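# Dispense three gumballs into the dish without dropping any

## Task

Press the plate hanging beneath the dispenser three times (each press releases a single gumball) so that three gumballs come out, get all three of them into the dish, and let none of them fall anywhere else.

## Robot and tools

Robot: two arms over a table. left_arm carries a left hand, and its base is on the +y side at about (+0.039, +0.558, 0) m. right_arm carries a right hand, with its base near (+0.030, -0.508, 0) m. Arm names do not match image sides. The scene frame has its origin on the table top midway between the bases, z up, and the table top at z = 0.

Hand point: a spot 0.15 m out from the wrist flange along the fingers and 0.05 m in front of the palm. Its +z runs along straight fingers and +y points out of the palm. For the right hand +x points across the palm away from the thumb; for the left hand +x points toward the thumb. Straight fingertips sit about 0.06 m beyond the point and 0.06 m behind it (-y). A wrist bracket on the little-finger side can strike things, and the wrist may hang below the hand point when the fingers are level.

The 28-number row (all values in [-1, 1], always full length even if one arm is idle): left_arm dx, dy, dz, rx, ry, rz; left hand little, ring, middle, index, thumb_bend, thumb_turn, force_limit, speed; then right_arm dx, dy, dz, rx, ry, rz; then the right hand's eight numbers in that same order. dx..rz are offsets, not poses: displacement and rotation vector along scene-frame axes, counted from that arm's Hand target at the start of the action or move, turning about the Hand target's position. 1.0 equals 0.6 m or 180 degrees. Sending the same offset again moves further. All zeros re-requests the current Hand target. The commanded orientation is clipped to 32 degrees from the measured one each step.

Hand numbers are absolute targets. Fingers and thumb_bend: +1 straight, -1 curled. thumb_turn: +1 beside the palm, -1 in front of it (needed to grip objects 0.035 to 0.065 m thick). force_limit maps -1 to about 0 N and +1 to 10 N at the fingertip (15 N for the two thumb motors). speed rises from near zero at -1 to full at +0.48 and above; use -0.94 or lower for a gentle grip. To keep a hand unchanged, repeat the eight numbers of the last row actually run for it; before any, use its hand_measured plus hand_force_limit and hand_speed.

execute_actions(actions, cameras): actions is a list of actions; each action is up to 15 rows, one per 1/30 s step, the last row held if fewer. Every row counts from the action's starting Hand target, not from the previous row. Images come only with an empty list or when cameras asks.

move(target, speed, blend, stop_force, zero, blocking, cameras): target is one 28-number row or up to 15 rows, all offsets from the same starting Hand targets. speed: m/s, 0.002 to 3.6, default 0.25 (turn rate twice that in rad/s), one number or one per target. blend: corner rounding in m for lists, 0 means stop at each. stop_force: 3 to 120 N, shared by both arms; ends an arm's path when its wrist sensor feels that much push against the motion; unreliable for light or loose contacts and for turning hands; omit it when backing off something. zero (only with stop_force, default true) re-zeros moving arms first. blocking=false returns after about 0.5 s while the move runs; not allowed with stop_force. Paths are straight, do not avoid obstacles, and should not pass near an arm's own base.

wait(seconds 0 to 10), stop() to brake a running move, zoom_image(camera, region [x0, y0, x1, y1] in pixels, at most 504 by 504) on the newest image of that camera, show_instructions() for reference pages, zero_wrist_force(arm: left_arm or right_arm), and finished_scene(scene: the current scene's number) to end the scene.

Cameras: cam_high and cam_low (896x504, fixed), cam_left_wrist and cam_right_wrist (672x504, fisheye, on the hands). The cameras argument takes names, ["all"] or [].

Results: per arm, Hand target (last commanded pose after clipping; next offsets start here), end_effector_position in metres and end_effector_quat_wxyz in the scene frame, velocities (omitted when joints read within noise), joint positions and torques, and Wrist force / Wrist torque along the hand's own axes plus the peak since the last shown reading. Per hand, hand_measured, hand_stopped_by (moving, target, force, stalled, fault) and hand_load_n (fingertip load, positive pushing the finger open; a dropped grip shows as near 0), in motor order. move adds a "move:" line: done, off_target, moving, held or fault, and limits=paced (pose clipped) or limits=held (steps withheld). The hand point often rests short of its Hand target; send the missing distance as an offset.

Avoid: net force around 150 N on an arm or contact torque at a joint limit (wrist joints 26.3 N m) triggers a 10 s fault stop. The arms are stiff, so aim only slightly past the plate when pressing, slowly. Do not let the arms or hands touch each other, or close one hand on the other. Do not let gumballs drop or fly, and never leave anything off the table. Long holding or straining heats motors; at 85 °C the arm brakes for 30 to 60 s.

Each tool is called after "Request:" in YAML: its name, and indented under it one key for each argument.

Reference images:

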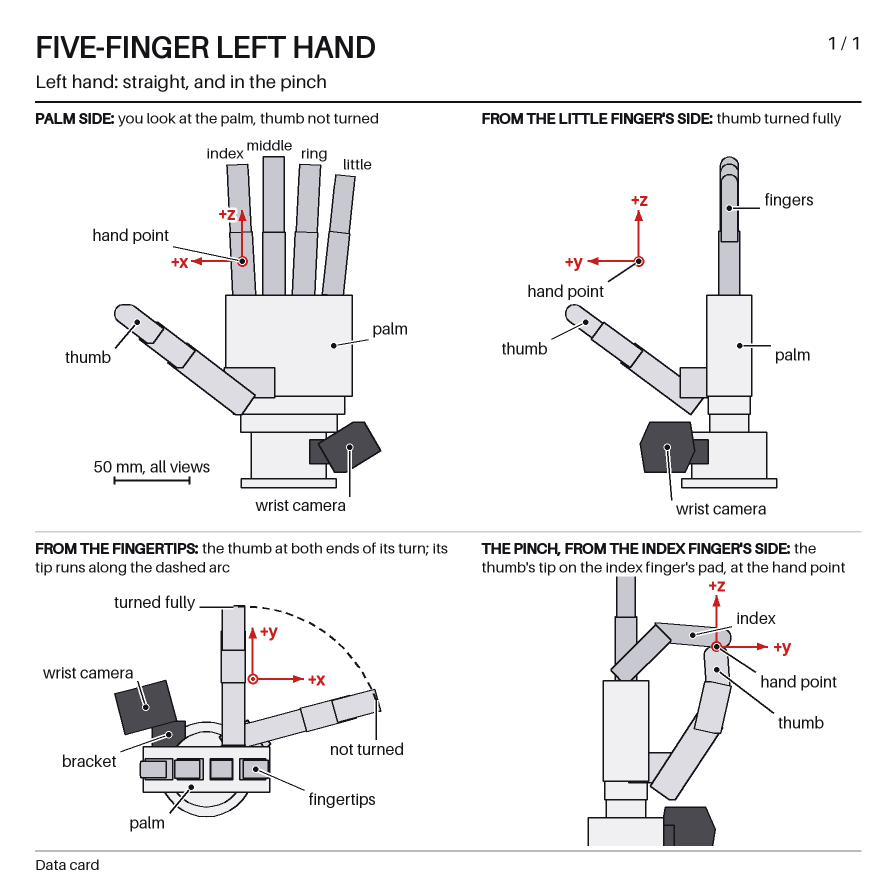

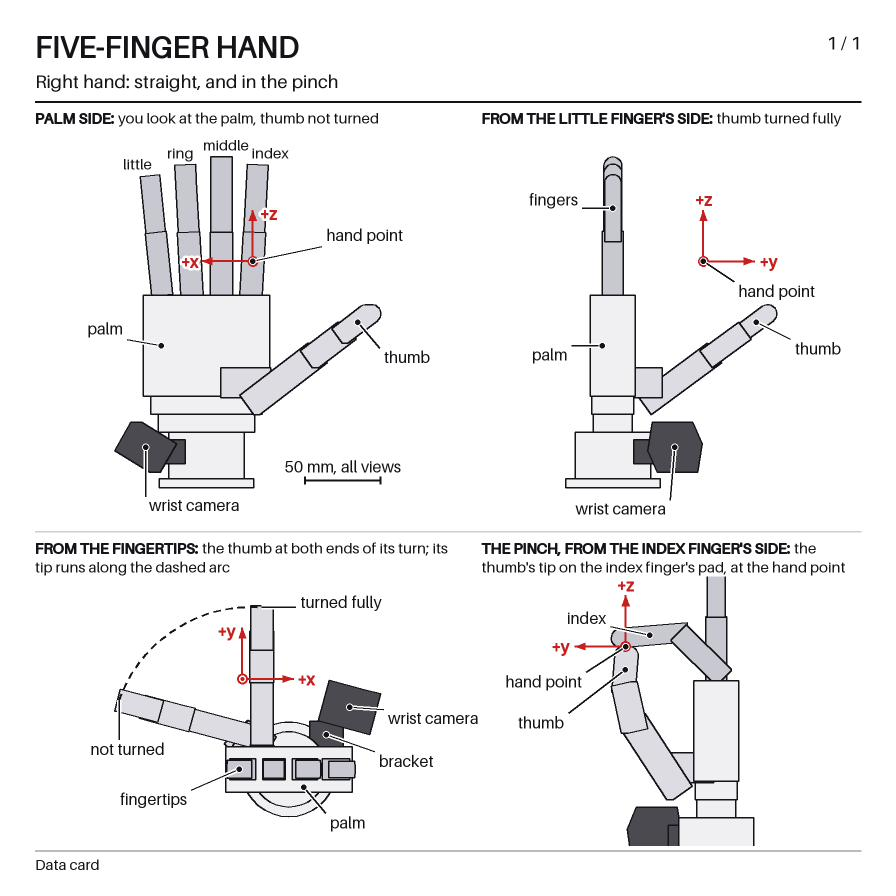

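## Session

Request:
execute_actions:
  actions: []

Scene clock: 0.00 s.
left_arm: end_effector_position=(+0.1650, +0.2912, +0.4823) hand_measured=(+1.000, +1.000, +1.000, +1.000, +1.000, +1.000) hand_load_n=(+0.0, +0.0, +0.0, +0.0, +0.0, +0.0) hand_stopped_by=(target, target, target, target, target, target) hand_force_limit=0.00 hand_speed=-0.80 end_effector_quat_wxyz=(+0.001, +0.943, -0.332, -0.010) | right_arm: end_effector_position=(+0.1439, -0.2373, +0.4848) hand_measured=(+1.000, +1.000, +1.000, +1.000, +1.000, +1.000) hand_load_n=(+0.0, +0.0, +0.0, +0.0, +0.0, +0.0) hand_stopped_by=(target, target, target, target, target, target) hand_force_limit=0.00 hand_speed=-0.80 end_effector_quat_wxyz=(+0.015, -0.348, +0.937, +0.007)
Joint positions: left_arm=[4.324 -1.442 -1.317 1.168 -1.567 1.864] | right_arm=[-1.183 -1.731 1.325 1.945 1.558 -1.869]
Joint velocities: within noise
Joint torques (N m): no reading
Wrist force (N): no reading
Wrist torque (N m): no reading
Wrist force, peak (N): no reading
Hand target: left_arm +0.1650, +0.2912, +0.4823; +0.001, +0.943, -0.332, -0.010 | right_arm +0.1439, -0.2373, +0.4848; +0.015, -0.348, +0.937, +0.007
camera_calibration:
cam_left_wrist: T_world_to_cam=[[0.793464, 0.607312, -0.0398308, -0.290715], [0.540698, -0.673363, 0.504209, -0.138084], [0.279392, -0.421609, -0.862662, 0.610893], [0, 0, 0, 1]] pos_world=[0.134655, 0.341132, 0.585038]
cam_right_wrist: T_world_to_cam=[[-0.805287, 0.592192, -0.0286606, 0.27425], [0.469028, 0.665883, 0.580184, -0.198936], [0.362665, 0.453772, -0.813981, 0.563959], [0, 0, 0, 1]] pos_world=[0.109628, -0.285849, 0.582331]

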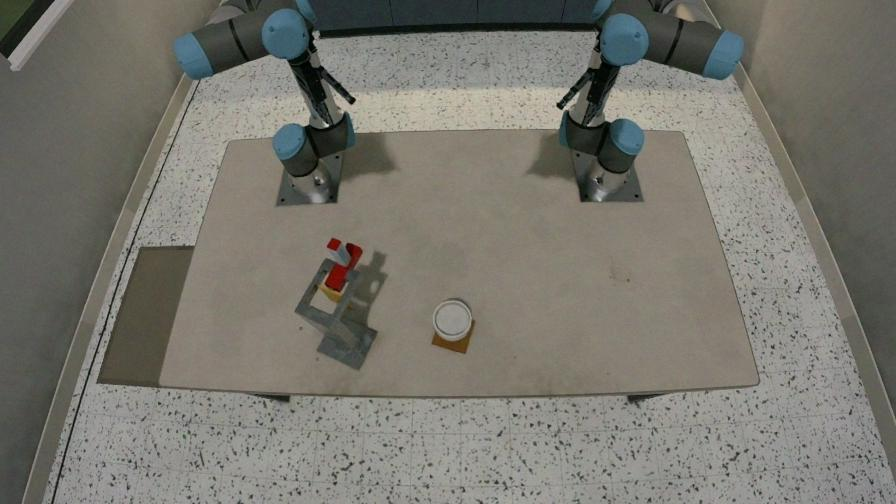

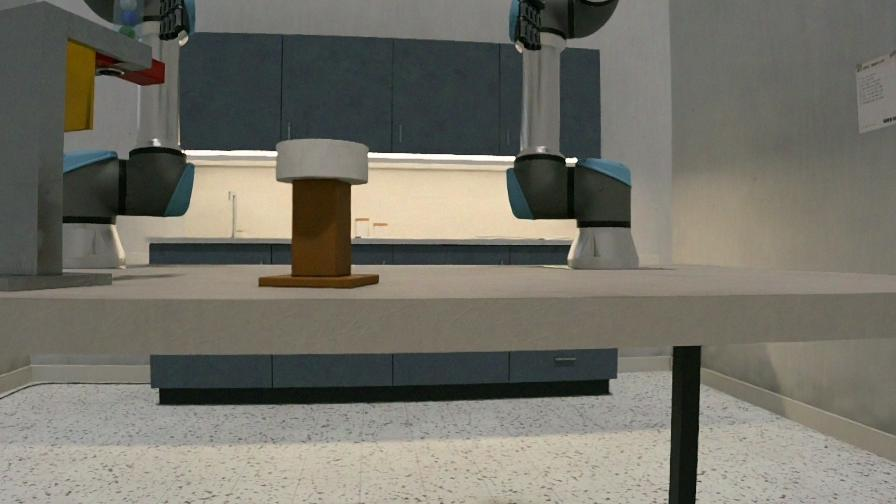

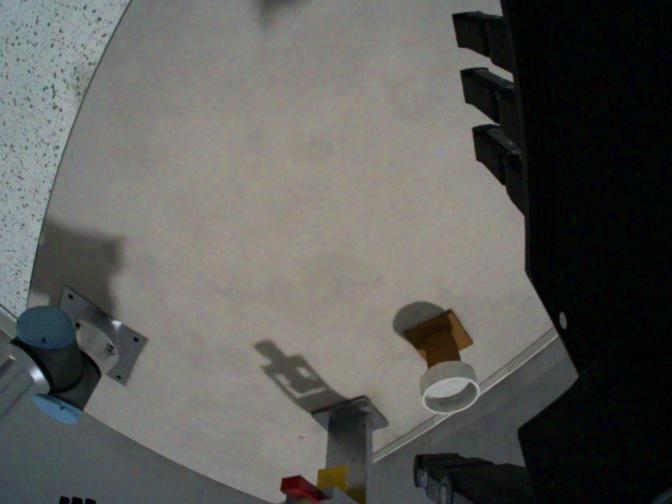

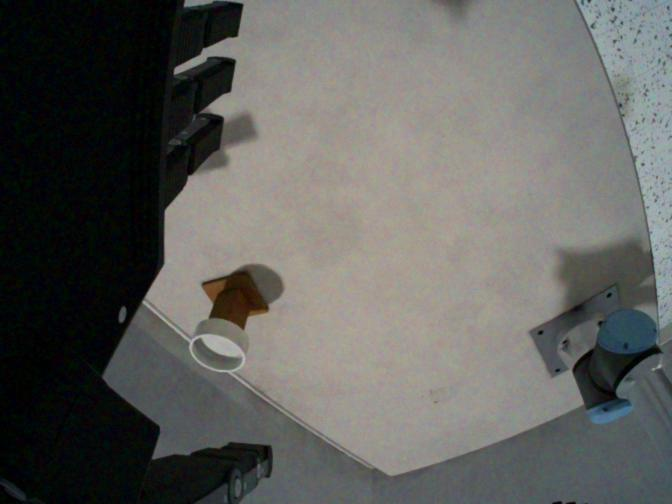

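Request:
zoom_image:
  camera: "cam_high"
  region: [280, 220, 400, 390]

Request:
zoom_image:
  camera: "cam_high"
  region: [410, 280, 500, 370]

Request:
zoom_image:
  camera: "cam_low"
  region: [0, 0, 400, 310]

Request:
zoom_image:
  camera: "cam_left_wrist"
  region: [240, 290, 500, 504]

Scaled by 2.965 from the camera's 896x504 image, which has a finer 1280x720 frame.

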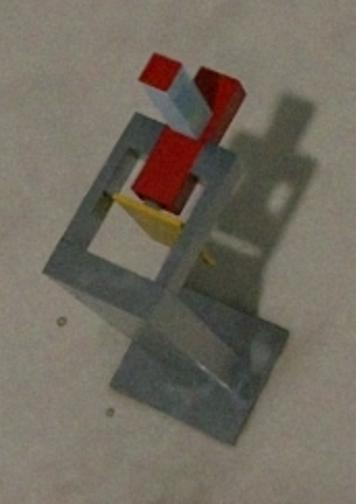

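Scaled by 5.600 from the camera's 896x504 image, which has a finer 1280x720 frame.

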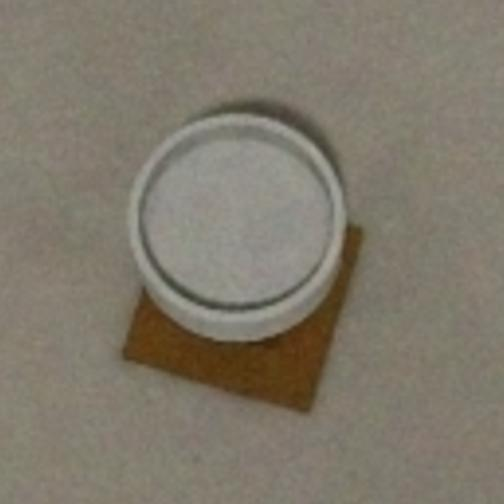

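Scaled by 1.260 from the camera's 896x504 image, which has a finer 1280x720 frame.

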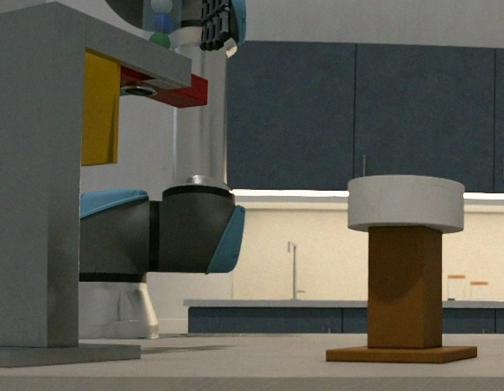

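Scaled by 1.938 from the camera's 672x504 image, which has a finer 960x720 frame.

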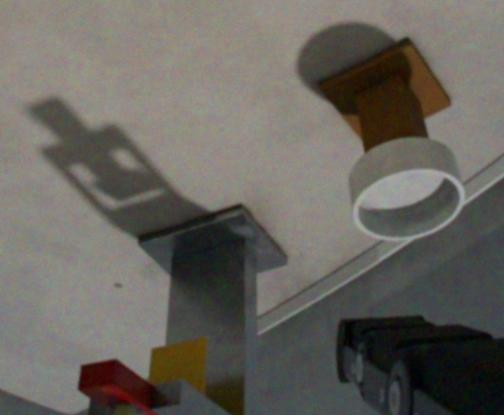

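Request:
move:
  target:
    - [0,0,0,0,0,0,1,1,1,1,1,1,0,-0.8,0.3102,-0.0545,-0.2247,0.1548,-0.3179,-0.1581,-1,-0.2,-0.2,-1,1,1,-0.4,-0.3]
    - [0,0,0,0,0,0,1,1,1,1,1,1,0,-0.8,0.3827,0.0178,-0.4747,0.4481,-0.301,-0.6817,-1,-0.2,-0.2,-1,1,1,-0.4,-0.3]
  speed: 0.3
  blend: [0.03,0]
  cameras: ["all"]

Scene clock: 93.40 s.
left_arm: end_effector_position=(+0.1650, +0.2912, +0.4823) hand_measured=(+1.000, +1.000, +1.000, +1.000, +1.000, +1.000) hand_load_n=(+0.0, +0.0, +0.0, +0.0, +0.0, +0.0) hand_stopped_by=(target, target, target, target, target, target) hand_force_limit=0.00 hand_speed=-0.80 end_effector_quat_wxyz=(+0.001, +0.943, -0.332, -0.010) | right_arm: end_effector_position=(+0.3733, -0.2266, +0.2012) hand_measured=(-1.000, -0.200, -0.200, -1.000, +1.000, +1.000) hand_load_n=(+0.0, +0.0, +0.0, +0.0, +0.0, +0.0) hand_stopped_by=(target, target, target, target, target, target) hand_force_limit=-0.40 hand_speed=-0.30 end_effector_quat_wxyz=(+0.509, +0.638, +0.457, +0.354)
Joint positions: left_arm=[4.324 -1.442 -1.317 1.168 -1.567 1.864] | right_arm=[-0.626 -1.14 1.918 -0.032 2.794 0.701]
Joint torques (N m): left_arm=[-0.4 13.63 18.04 -2.8 0.06 0.1] | right_arm=[-7.65 -41.81 -0.2 -1.01 -0.73 -2.41]
Wrist force (N): left_arm=[0.2 0.3 -0.2] | right_arm=[0.4 0.4 -2.5]
Wrist torque (N m): left_arm=[0.05 -0.04 0.01] | right_arm=[0.25 0.10 0.01]
Wrist force, peak (N): left_arm=[0.3 0.5 -0.3] | right_arm=[-0.3 0.9 -2.7]
Hand target: left_arm +0.1650, +0.2912, +0.4823; +0.001, +0.943, -0.332, -0.010 | right_arm +0.3733, -0.2266, +0.2012; +0.509, +0.638, +0.457, +0.354 (not the last commanded pose)
Off the commanded pose: left_arm 0.000 m, 0 deg | right_arm 0.001 m, 2 deg.
move: held (right_arm; a check stopped the path); limits=held
pose unreachable (right arm): on one or more control steps of this call, first in action 0 (counted from 0), this arm could not follow its commanded pose, so it was not sent that pose on those steps. It may still have moved: this result reports where it is.
cause: moving toward the commanded pose would bring two parts of the arm too close to each other (joints 4 (wrist 1) to 6 (wrist 3) lie between them).
camera_calibration:
cam_left_wrist: T_world_to_cam=[[0.793464, 0.607312, -0.0398308, -0.290715], [0.540698, -0.673363, 0.504209, -0.138084], [0.279392, -0.421609, -0.862662, 0.610893], [0, 0, 0, 1]] pos_world=[0.134655, 0.341132, 0.585038]
cam_right_wrist: T_world_to_cam=[[0.313638, 0.142191, 0.938836, -0.269766], [-0.730662, -0.59532, 0.334257, 0.0623472], [0.606436, -0.790807, -0.0828211, -0.275098], [0, 0, 0, 1]] pos_world=[0.296993, -0.142074, 0.209642]

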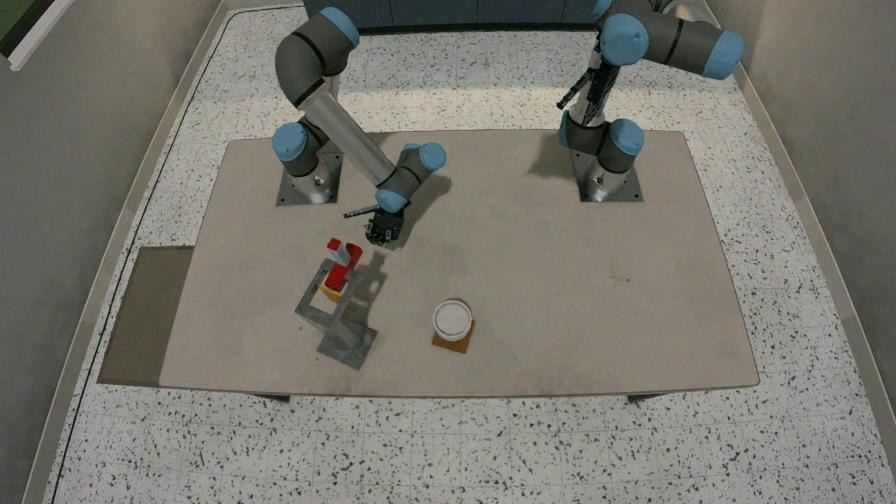

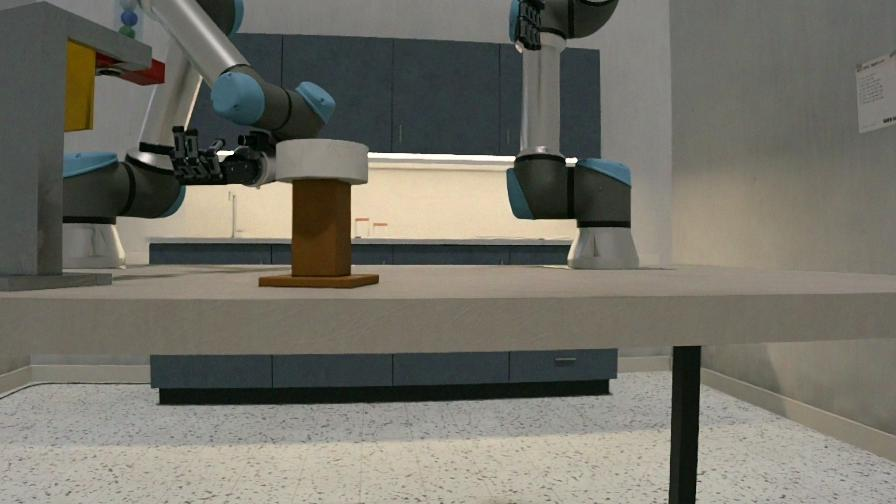

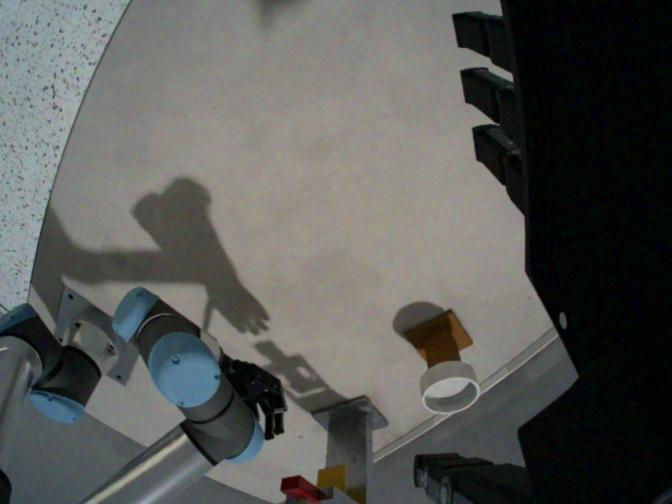

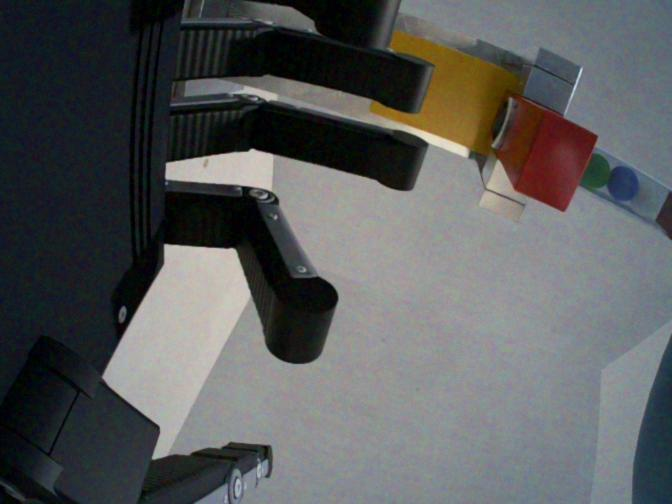

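Request:
move:
  target: [0,0,0,0,0,0,1,1,1,1,1,1,0,-0.8,0.1778,-0.0685,0.0063,0.0071,0.0069,-0.0090,-1,-0.2,-0.2,-1,1,1,-0.4,-0.3]
  speed: 0.2
  cameras: ["cam_right_wrist","cam_high"]

Request:
zoom_image:
  camera: "cam_right_wrist"
  region: [336, 0, 672, 252]

Scene clock: 118.50 s.
left_arm: end_effector_position=(+0.1650, +0.2912, +0.4823) hand_measured=(+1.000, +1.000, +1.000, +1.000, +1.000, +1.000) hand_load_n=(+0.0, +0.0, +0.0, +0.0, +0.0, +0.0) hand_stopped_by=(target, target, target, target, target, target) hand_force_limit=0.00 hand_speed=-0.80 end_effector_quat_wxyz=(+0.001, +0.943, -0.332, -0.010) | right_arm: end_effector_position=(+0.4798, -0.2677, +0.2050) hand_measured=(-1.000, -0.200, -0.200, -1.000, +1.000, +1.000) hand_load_n=(+0.5, +0.0, +0.0, +0.0, +0.0, +0.0) hand_stopped_by=(target, target, target, target, target, target) hand_force_limit=-0.40 hand_speed=-0.30 end_effector_quat_wxyz=(+0.502, +0.654, +0.449, +0.345) end_effector_velocity=(+0.001, +0.000, +0.000) end_effector_angular_velocity=(+0.001, +0.001, +0.002)
Joint positions: left_arm=[4.324 -1.442 -1.317 1.168 -1.567 1.864] | right_arm=[-0.892 -1.195 1.917 -0.214 2.582 0.44]
Joint velocities: left_arm=[within noise] | right_arm=[-0.003 0 0 -0.001 -0.005 -0.002]
Joint torques (N m): left_arm=[0.41 13.81 18.36 -2.79 0.37 -0.14] | right_arm=[-5.96 -20.59 -30.38 -1.93 -1.05 -2.18]
Wrist force (N): left_arm=[0.3 0.3 -0.3] | right_arm=[0.1 0.3 -2.1]
Wrist torque (N m): left_arm=[0.06 -0.06 0.01] | right_arm=[0.21 0.13 0.00]
Wrist force, peak (N): left_arm=[0.5 0.4 -0.1] | right_arm=[0.4 -0.2 -3.3]
Hand target: left_arm +0.1650, +0.2912, +0.4823; +0.001, +0.943, -0.332, -0.010 | right_arm +0.4800, -0.2677, +0.2050; +0.502, +0.654, +0.450, +0.345
Off the commanded pose: left_arm 0.000 m, 0 deg | right_arm 0.000 m, 0 deg.
move: done
camera_calibration:
cam_right_wrist: T_world_to_cam=[[0.337322, 0.112164, 0.934684, -0.319525], [-0.740042, -0.582081, 0.336927, 0.122003], [0.581852, -0.805358, -0.113343, -0.357742], [0, 0, 0, 1]] pos_world=[0.406223, -0.181256, 0.217001]
Images, in order (width x height): cam_high 896x504, cam_right_wrist 672x504.

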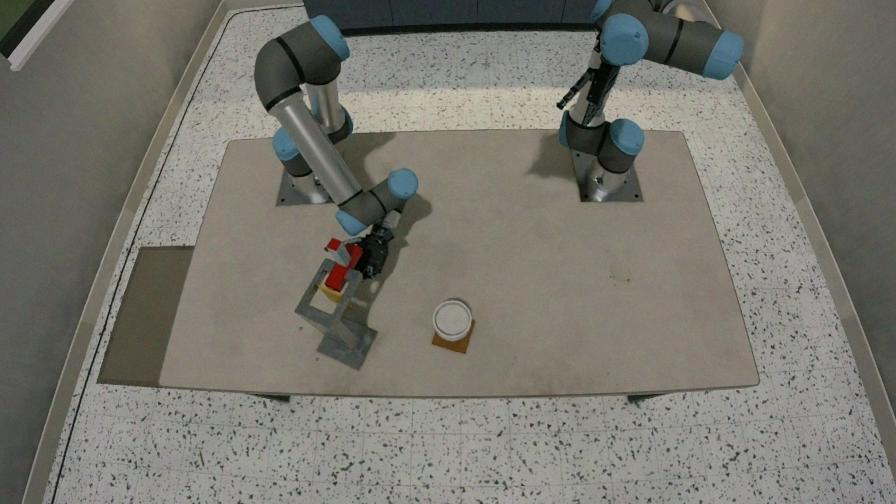

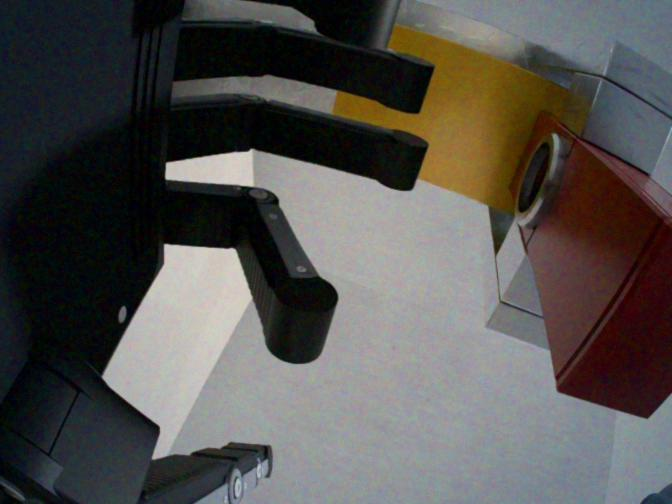

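Scaled by 1.500 from the camera's 672x504 image, which has a finer 960x720 frame.

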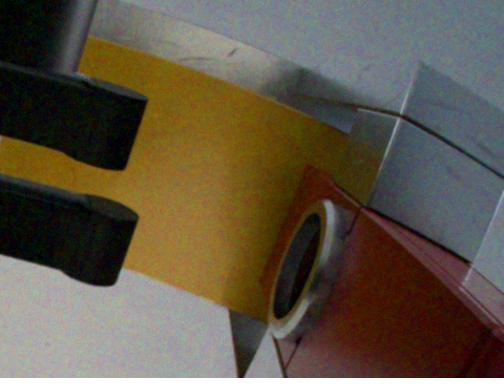

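Request:
move:
  target: [0,0,0,0,0,0,1,1,1,1,1,1,0,-0.8,0.0777,-0.0475,0.0283,0,0,0,-1,-0.2,-0.2,-1,1,1,-0.4,-0.3]
  speed: 0.1
  stop_force: 8
  cameras: ["cam_right_wrist","cam_high"]

Request:
zoom_image:
  camera: "cam_right_wrist"
  region: [336, 60, 672, 312]

Request:
zoom_image:
  camera: "cam_high"
  region: [270, 180, 490, 380]

Scene clock: 162.73 s.
left_arm: end_effector_position=(+0.1650, +0.2912, +0.4823) hand_measured=(+1.000, +1.000, +1.000, +1.000, +1.000, +1.000) hand_load_n=(+0.0, +0.0, +0.0, +0.0, +0.0, +0.0) hand_stopped_by=(target, target, target, target, target, target) hand_force_limit=0.00 hand_speed=-0.80 end_effector_quat_wxyz=(+0.001, +0.943, -0.332, -0.010) | right_arm: end_effector_position=(+0.5266, -0.2962, +0.2220) hand_measured=(-1.000, -0.200, -0.200, -1.000, +1.000, +1.000) hand_load_n=(+0.0, +0.0, +0.0, +0.0, -0.5, +0.0) hand_stopped_by=(target, target, target, target, target, target) hand_force_limit=-0.40 hand_speed=-0.30 end_effector_quat_wxyz=(+0.502, +0.654, +0.450, +0.345)
Joint positions: left_arm=[4.324 -1.442 -1.317 1.168 -1.567 1.864] | right_arm=[-1.018 -1.234 1.908 -0.246 2.469 0.342]
Joint torques (N m): left_arm=[0.16 15.98 18.45 -3.37 0.05 -0.12] | right_arm=[-7.89 -40.17 -31 -2.36 -1.32 -2.39]
Wrist force (N): left_arm=[0.3 0.2 0.0] | right_arm=[0.3 0.2 -2.2]
Wrist torque (N m): left_arm=[0.02 -0.04 0.01] | right_arm=[0.17 0.07 0.01]
Wrist force, peak (N): left_arm=[0.5 0.1 -0.4] | right_arm=[0.4 -0.2 -2.7]
Hand target: left_arm +0.1650, +0.2912, +0.4823; +0.001, +0.943, -0.332, -0.010 | right_arm +0.5266, -0.2962, +0.2220; +0.502, +0.654, +0.450, +0.345
Off the commanded pose: left_arm 0.000 m, 0 deg | right_arm 0.000 m, 0 deg.
move: done
camera_calibration:
cam_right_wrist: T_world_to_cam=[[0.337371, 0.112245, 0.934656, -0.347876], [-0.739967, -0.58213, 0.337006, 0.134217], [0.581919, -0.805311, -0.113336, -0.405974], [0, 0, 0, 1]] pos_world=[0.452923, -0.209756, 0.233901]
Images, in order (width x height): cam_high 896x504, cam_right_wrist 672x504.

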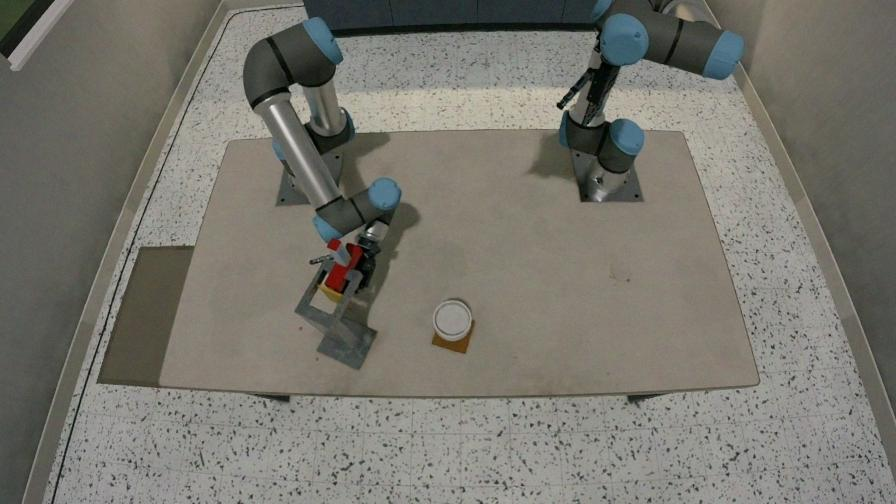

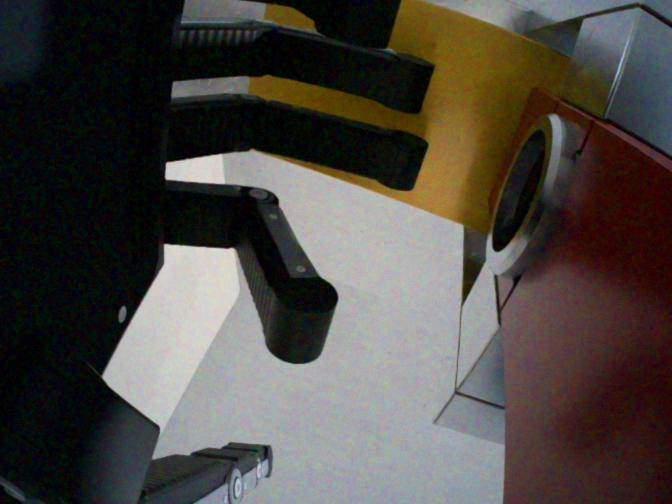

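Scaled by 1.500 from the camera's 672x504 image, which has a finer 960x720 frame.

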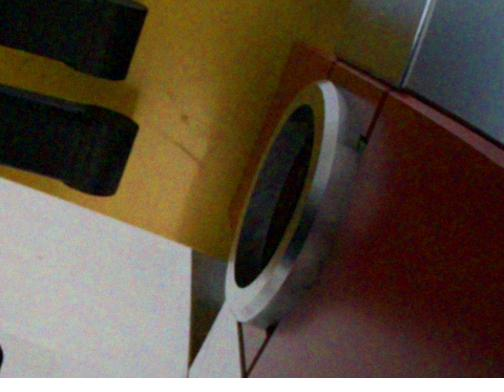

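Scaled by 2.291 from the camera's 896x504 image, which has a finer 1280x720 frame.

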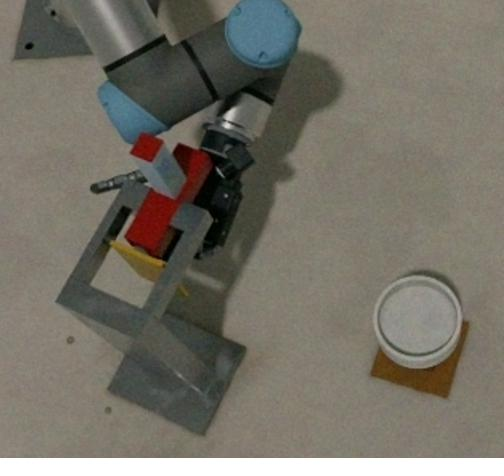

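Request:
move:
  target: [0,0,0,0,0,0,1,1,1,1,1,1,0,-0.8,0.0592,-0.0245,0,0,0,0,-1,-0.2,-0.2,-1,1,1,-0.4,-0.3]
  speed: 0.04
  stop_force: 9
  cameras: ["cam_right_wrist","cam_low"]

Scene clock: 187.67 s.
left_arm: end_effector_position=(+0.1650, +0.2912, +0.4823) hand_measured=(+1.000, +1.000, +1.000, +1.000, +1.000, +1.000) hand_load_n=(+0.0, +0.0, +0.0, +0.5, +0.0, +0.0) hand_stopped_by=(target, target, target, target, target, target) hand_force_limit=0.00 hand_speed=-0.80 end_effector_quat_wxyz=(+0.001, +0.943, -0.332, -0.010) | right_arm: end_effector_position=(+0.5602, -0.3102, +0.2220) hand_measured=(-1.000, -0.200, -0.202, -1.000, +1.000, +1.000) hand_load_n=(+0.0, +0.0, -7.5, +0.0, +0.0, +0.0) hand_stopped_by=(target, target, target, target, target, target) hand_force_limit=-0.40 hand_speed=-0.30 end_effector_quat_wxyz=(+0.502, +0.654, +0.449, +0.345)
Joint positions: left_arm=[4.324 -1.442 -1.317 1.168 -1.567 1.864] | right_arm=[-1.089 -1.219 1.88 -0.267 2.404 0.298]
Joint torques (N m): left_arm=[-0.28 14.88 18.78 -3.09 0.17 -0.01] | right_arm=[6.38 -41.82 -6.01 1.27 1.5 1.95]
Wrist force (N): left_arm=[0.2 0.3 0.1] | right_arm=[-0.9 -5.0 -9.7]
Wrist torque (N m): left_arm=[0.04 -0.03 0.00] | right_arm=[-0.01 0.21 -0.10]
Wrist force, peak (N): left_arm=[0.5 0.3 -0.3] | right_arm=[-0.2 -8.1 -14.4]
Hand target: left_arm +0.1650, +0.2912, +0.4823; +0.001, +0.943, -0.332, -0.010 | right_arm +0.5602, -0.3102, +0.2220; +0.502, +0.654, +0.449, +0.345 (not the last commanded pose)
Off the commanded pose: left_arm 0.000 m, 0 deg | right_arm 0.002 m, 0 deg.
move: contact (right_arm)
camera_calibration:
cam_right_wrist: T_world_to_cam=[[0.337397, 0.112209, 0.934651, -0.357694], [-0.740044, -0.582023, 0.337021, 0.151062], [0.581806, -0.805393, -0.113333, -0.436823], [0, 0, 0, 1]] pos_world=[0.486623, -0.223756, 0.233901]
Images, in order (width x height): cam_low 896x504, cam_right_wrist 672x504.

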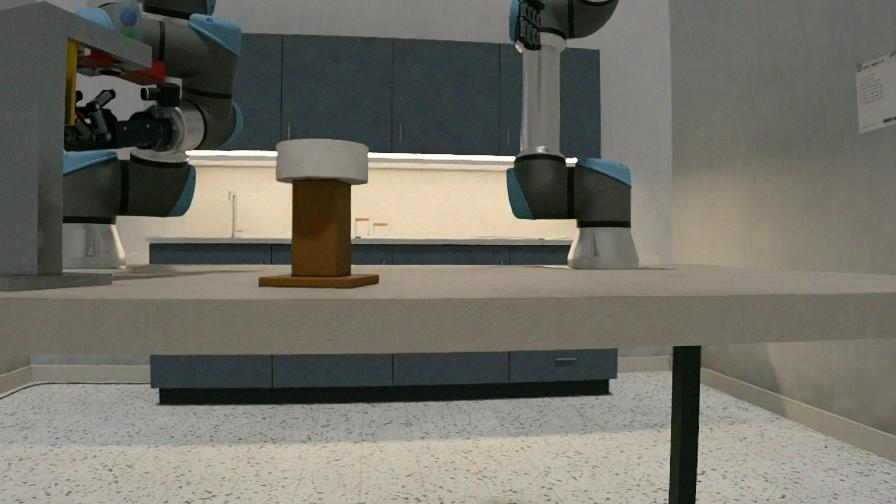

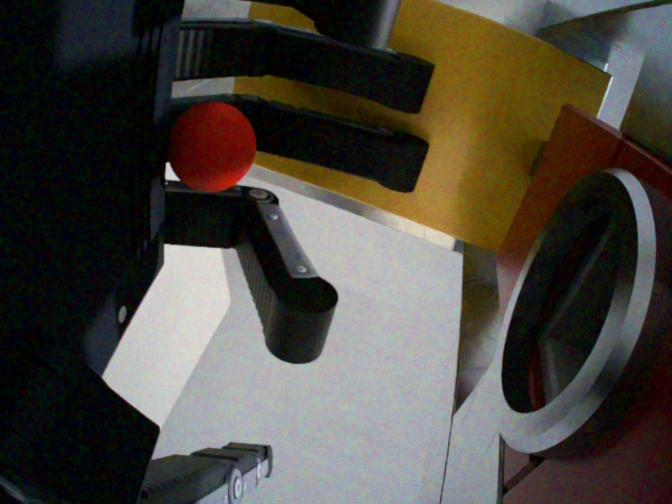

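Request:
move:
  target:
    - [0,0,0,0,0,0,1,1,1,1,1,1,0,-0.8,-0.0545,0.0209,-0.0283,0,0,0,-1,-0.2,-0.2,-1,1,1,-0.4,-0.3]
    - [0,0,0,0,0,0,1,1,1,1,1,1,0,-0.8,-0.1649,0.0633,-0.0283,-0.0401,0.0154,0.0115,-1,-0.2,-0.2,-1,1,1,-0.4,-0.3]
  speed: [0.05,0.04]
  blend: [0.01,0]
  cameras: ["cam_right_wrist","cam_high"]

Scene clock: 211.87 s.
left_arm: end_effector_position=(+0.1650, +0.2912, +0.4823) hand_measured=(+1.000, +1.000, +1.000, +1.000, +1.000, +1.000) hand_load_n=(+0.0, +0.0, +0.0, +0.0, +0.0, +0.0) hand_stopped_by=(target, target, target, target, target, target) hand_force_limit=0.00 hand_speed=-0.80 end_effector_quat_wxyz=(+0.001, +0.943, -0.332, -0.010) | right_arm: end_effector_position=(+0.4614, -0.2723, +0.2051) hand_measured=(-1.000, -0.200, -0.200, -1.000, +1.000, +1.000) hand_load_n=(+0.0, +0.0, +0.0, +0.0, +0.0, +0.0) hand_stopped_by=(target, target, target, target, target, target) hand_force_limit=-0.40 hand_speed=-0.30 end_effector_quat_wxyz=(+0.525, +0.621, +0.494, +0.309)
Joint positions: left_arm=[4.324 -1.442 -1.317 1.168 -1.567 1.864] | right_arm=[-0.878 -1.23 1.984 -0.235 2.593 0.313]
Joint torques (N m): left_arm=[-0.68 16.28 18.65 -3.5 0.04 -0.18] | right_arm=[9.83 -31.52 -2.6 2.5 2.34 1.87]
Wrist force (N): left_arm=[0.3 0.3 -0.3] | right_arm=[0.2 0.6 -2.3]
Wrist torque (N m): left_arm=[0.06 -0.06 0.01] | right_arm=[0.26 0.10 -0.03]
Wrist force, peak (N): left_arm=[0.5 0.1 -0.3] | right_arm=[-0.8 -4.9 -9.9]
Hand target: left_arm +0.1650, +0.2912, +0.4823; +0.001, +0.943, -0.332, -0.010 | right_arm +0.4613, -0.2722, +0.2050; +0.525, +0.621, +0.494, +0.309
Off the commanded pose: left_arm 0.000 m, 0 deg | right_arm 0.000 m, 0 deg.
move: done
camera_calibration:
cam_right_wrist: T_world_to_cam=[[0.375208, 0.240335, 0.895242, -0.287289], [-0.700551, -0.558924, 0.443658, 0.0718584], [0.606999, -0.793626, -0.041346, -0.373798], [0, 0, 0, 1]] pos_world=[0.385029, -0.187447, 0.209857]
Images, in order (width x height): cam_high 896x504, cam_right_wrist 672x504.

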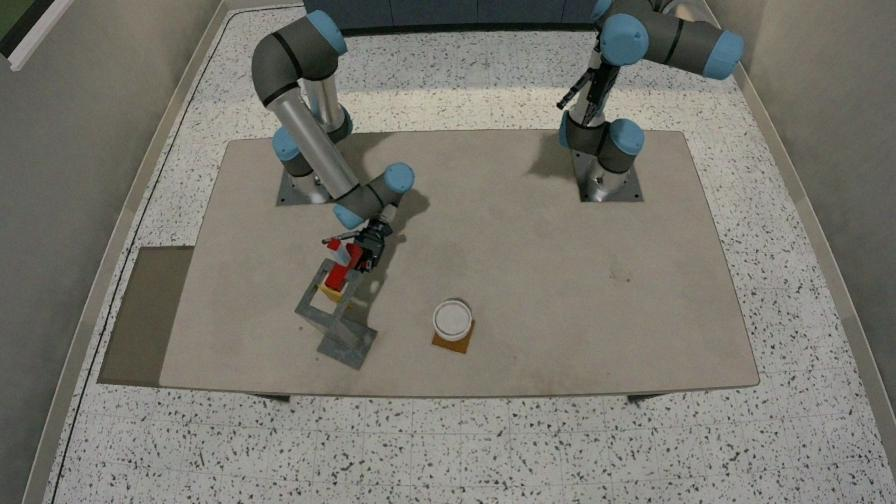

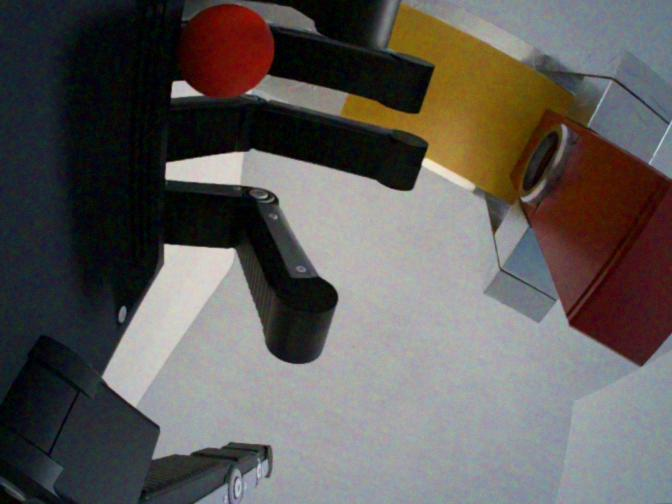

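Request:
move:
  target:
    - [0,0,0,0,0,0,1,1,1,1,1,1,0,-0.8,0.0712,0.1870,0.0167,0,0,0,-1,-0.2,-0.2,-1,1,1,-0.4,-0.3]
    - [0,0,0,0,0,0,1,1,1,1,1,1,0,-0.8,0.0645,0.2870,0.0917,0.0095,0.0979,0.0833,-1,-0.2,-0.2,-1,1,1,-0.4,-0.3]
    - [0,0,0,0,0,0,1,1,1,1,1,1,0,-0.8,0.1395,0.3953,0.0917,0.0189,0.1958,0.1667,-1,-0.2,-0.2,-1,1,1,-0.4,-0.3]
  speed: 0.12
  blend: [0.02,0.02,0]
  cameras: ["cam_right_wrist","cam_high"]

Request:
zoom_image:
  camera: "cam_high"
  region: [330, 200, 550, 380]

Scene clock: 267.73 s.
left_arm: end_effector_position=(+0.1650, +0.2912, +0.4823) hand_measured=(+1.000, +1.000, +1.000, +1.000, +1.000, +1.000) hand_load_n=(+0.0, +0.0, +0.0, +0.0, +0.0, +0.0) hand_stopped_by=(target, target, target, target, target, target) hand_force_limit=0.00 hand_speed=-0.80 end_effector_quat_wxyz=(+0.001, +0.943, -0.332, -0.010) | right_arm: end_effector_position=(+0.5450, -0.0351, +0.2600) hand_measured=(-1.000, -0.200, -0.200, -1.000, +1.000, +1.000) hand_load_n=(+0.0, +0.0, +0.0, +0.0, +0.0, +0.0) hand_stopped_by=(target, target, target, target, target, target) hand_force_limit=-0.40 hand_speed=-0.30 end_effector_quat_wxyz=(+0.238, +0.552, +0.760, +0.246)
Joint positions: left_arm=[4.324 -1.442 -1.317 1.168 -1.567 1.864] | right_arm=[-0.854 -1.008 1.146 0.816 1.923 0.313]
Joint torques (N m): left_arm=[-1.51 16 19.86 -3.88 0.08 -0.11] | right_arm=[-9.49 -30.51 -32.12 3.22 -1.36 -2.21]
Wrist force (N): left_arm=[0.3 0.2 -0.1] | right_arm=[0.0 0.2 -1.9]
Wrist torque (N m): left_arm=[0.03 -0.04 0.01] | right_arm=[0.19 0.10 0.04]
Wrist force, peak (N): left_arm=[0.5 0.3 -0.3] | right_arm=[0.1 0.6 -2.6]
Hand target: left_arm +0.1650, +0.2912, +0.4823; +0.001, +0.943, -0.332, -0.010 | right_arm +0.5450, -0.0351, +0.2600; +0.238, +0.552, +0.760, +0.246
Off the commanded pose: left_arm 0.000 m, 0 deg | right_arm 0.000 m, 0 deg.
move: done
camera_calibration:
cam_right_wrist: T_world_to_cam=[[0.656401, 0.480018, 0.581997, -0.488231], [0.0183475, -0.781387, 0.623777, -0.207798], [0.754189, -0.39877, -0.52171, -0.175494], [0, 0, 0, 1]] pos_world=[0.456643, 0.00200729, 0.322211]
Images, in order (width x height): cam_high 896x504, cam_right_wrist 672x504.

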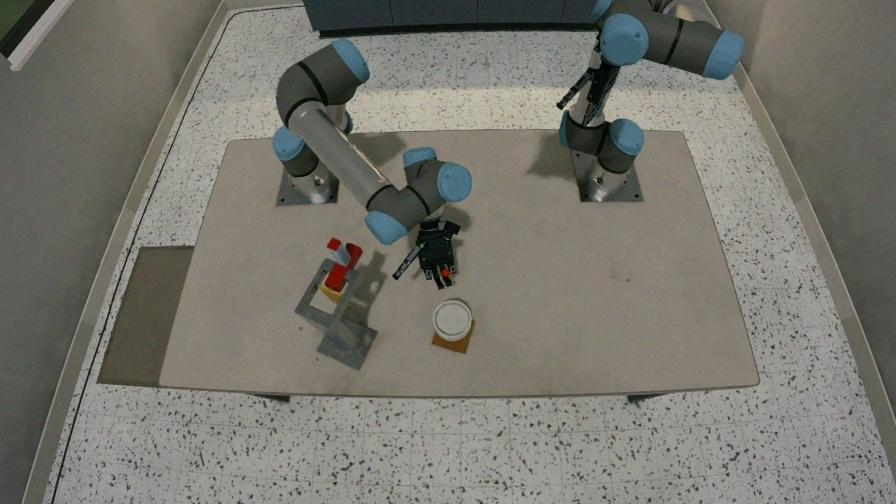

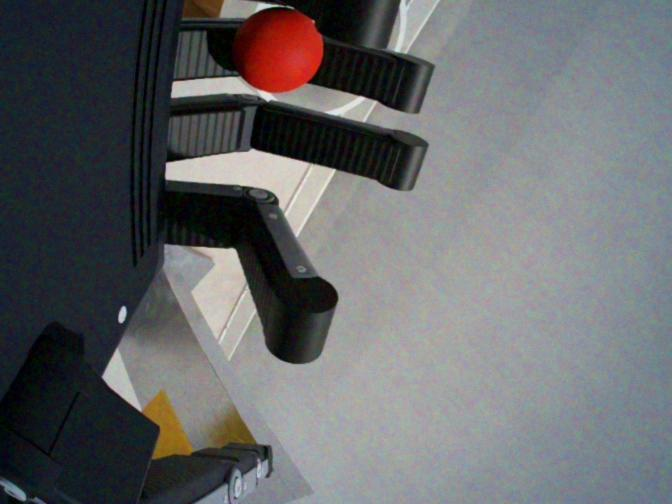

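Scaled by 2.291 from the camera's 896x504 image, which has a finer 1280x720 frame.

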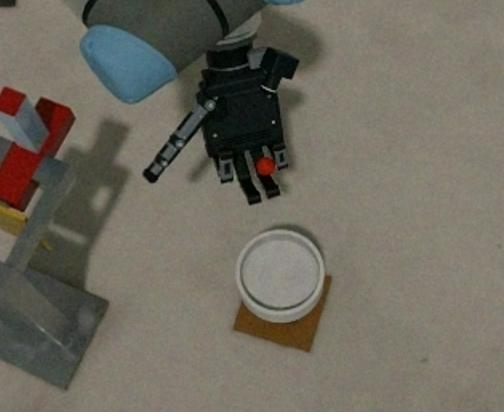

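Request:
zoom_image:
  camera: "cam_right_wrist"
  region: [180, 0, 460, 210]

Scaled by 1.800 from the camera's 672x504 image, which has a finer 960x720 frame.

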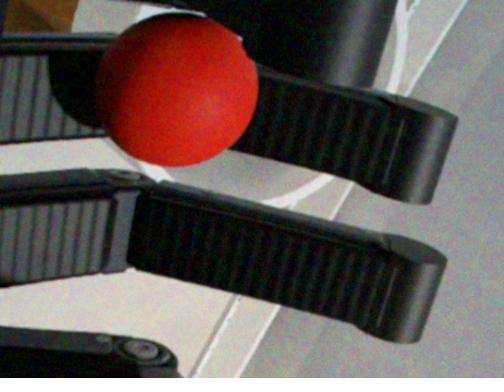

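Request:
move:
  target:
    - [0,0,0,0,0,0,1,1,1,1,1,1,0,-0.8,0.0558,0.0173,-0.0367,0,0,0,-1,-0.2,-0.2,-1,1,1,-0.4,-0.3]
    - [0,0,0,0,0,0,1,1,1,1,1,1,0,-0.8,0.0558,0.0173,-0.0367,0.0492,0.0087,-0.0596,-1,-0.2,-0.2,-1,1,1,-0.4,-0.3]
    - [0,0,0,0,0,0,1,1,1,1,1,1,0,-0.8,0.0558,0.0173,-0.0743,0.0281,0.0050,-0.0340,-1,-0.2,-0.2,-1,1,1,-0.4,-0.3]
  speed: [0.1,0.04,0.05]
  cameras: ["cam_right_wrist","cam_high","cam_low"]

Request:
zoom_image:
  camera: "cam_high"
  region: [370, 230, 530, 370]

Scene clock: 323.33 s.
left_arm: end_effector_position=(+0.1650, +0.2912, +0.4823) hand_measured=(+1.000, +1.000, +1.000, +1.000, +1.000, +1.000) hand_load_n=(+0.0, +0.0, +0.0, +0.0, +0.0, +0.0) hand_stopped_by=(target, target, target, target, target, target) hand_force_limit=0.00 hand_speed=-0.80 end_effector_quat_wxyz=(+0.001, +0.943, -0.332, -0.010) | right_arm: end_effector_position=(+0.5785, -0.0247, +0.2155) hand_measured=(-1.000, -0.200, -0.200, -1.000, +1.000, +1.000) hand_load_n=(+0.0, +0.5, +0.5, +0.0, +0.0, +0.0) hand_stopped_by=(target, target, target, target, target, target) hand_force_limit=-0.40 hand_speed=-0.30 end_effector_quat_wxyz=(+0.220, +0.604, +0.720, +0.262)
Joint positions: left_arm=[4.324 -1.442 -1.317 1.168 -1.567 1.864] | right_arm=[-0.87 -0.896 1.07 0.775 1.914 0.439]
Joint torques (N m): left_arm=[-1.99 16.35 19.16 -3.56 0.13 0.22] | right_arm=[-6.7 -55.78 -4.81 -1.14 -1.33 -2.09]
Wrist force (N): left_arm=[0.0 0.1 -0.1] | right_arm=[-0.1 0.3 -1.8]
Wrist torque (N m): left_arm=[0.02 0.00 0.00] | right_arm=[0.23 0.12 0.06]
Wrist force, peak (N): left_arm=[0.3 0.4 -0.3] | right_arm=[-0.1 0.2 -2.5]
Hand target: left_arm +0.1650, +0.2912, +0.4823; +0.001, +0.943, -0.332, -0.010 | right_arm +0.5785, -0.0247, +0.2155; +0.220, +0.604, +0.720, +0.262
Off the commanded pose: left_arm 0.000 m, 0 deg | right_arm 0.000 m, 0 deg.
move: done
camera_calibration:
cam_right_wrist: T_world_to_cam=[[0.710499, 0.354154, 0.608084, -0.529365], [-0.0585827, -0.831358, 0.552641, -0.113857], [0.701256, -0.428274, -0.569932, -0.179577], [0, 0, 0, 1]] pos_world=[0.495373, 0.0159127, 0.282473]
Images, in order (width x height): cam_high 896x504, cam_low 896x504, cam_right_wrist 672x504.

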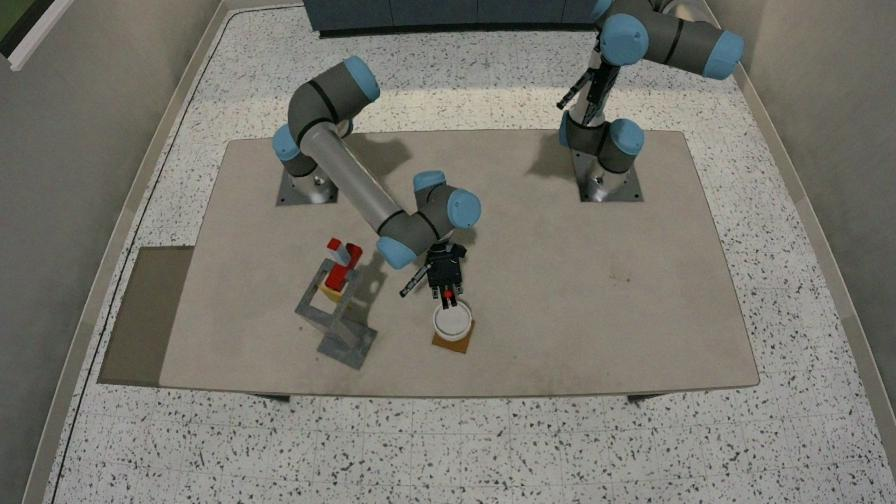

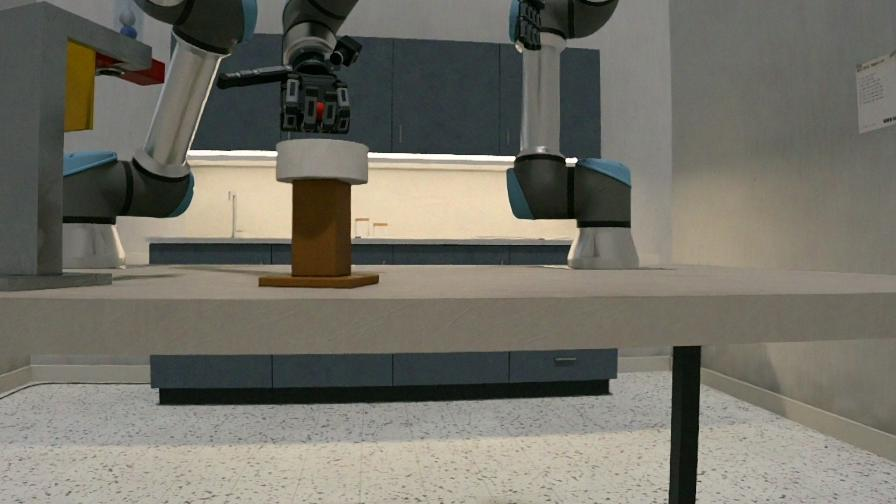

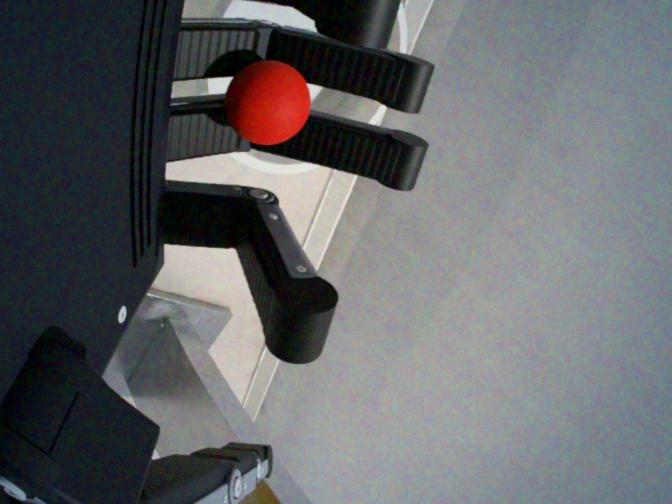

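Scaled by 3.150 from the camera's 896x504 image, which has a finer 1280x720 frame.

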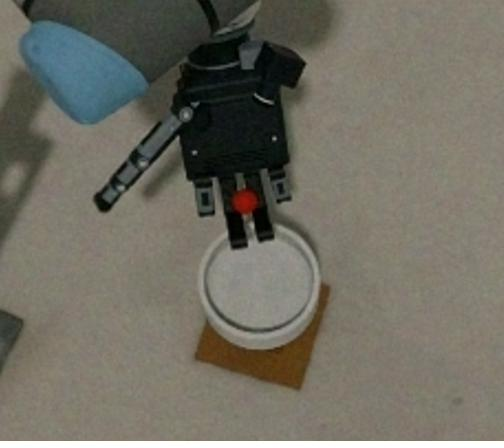

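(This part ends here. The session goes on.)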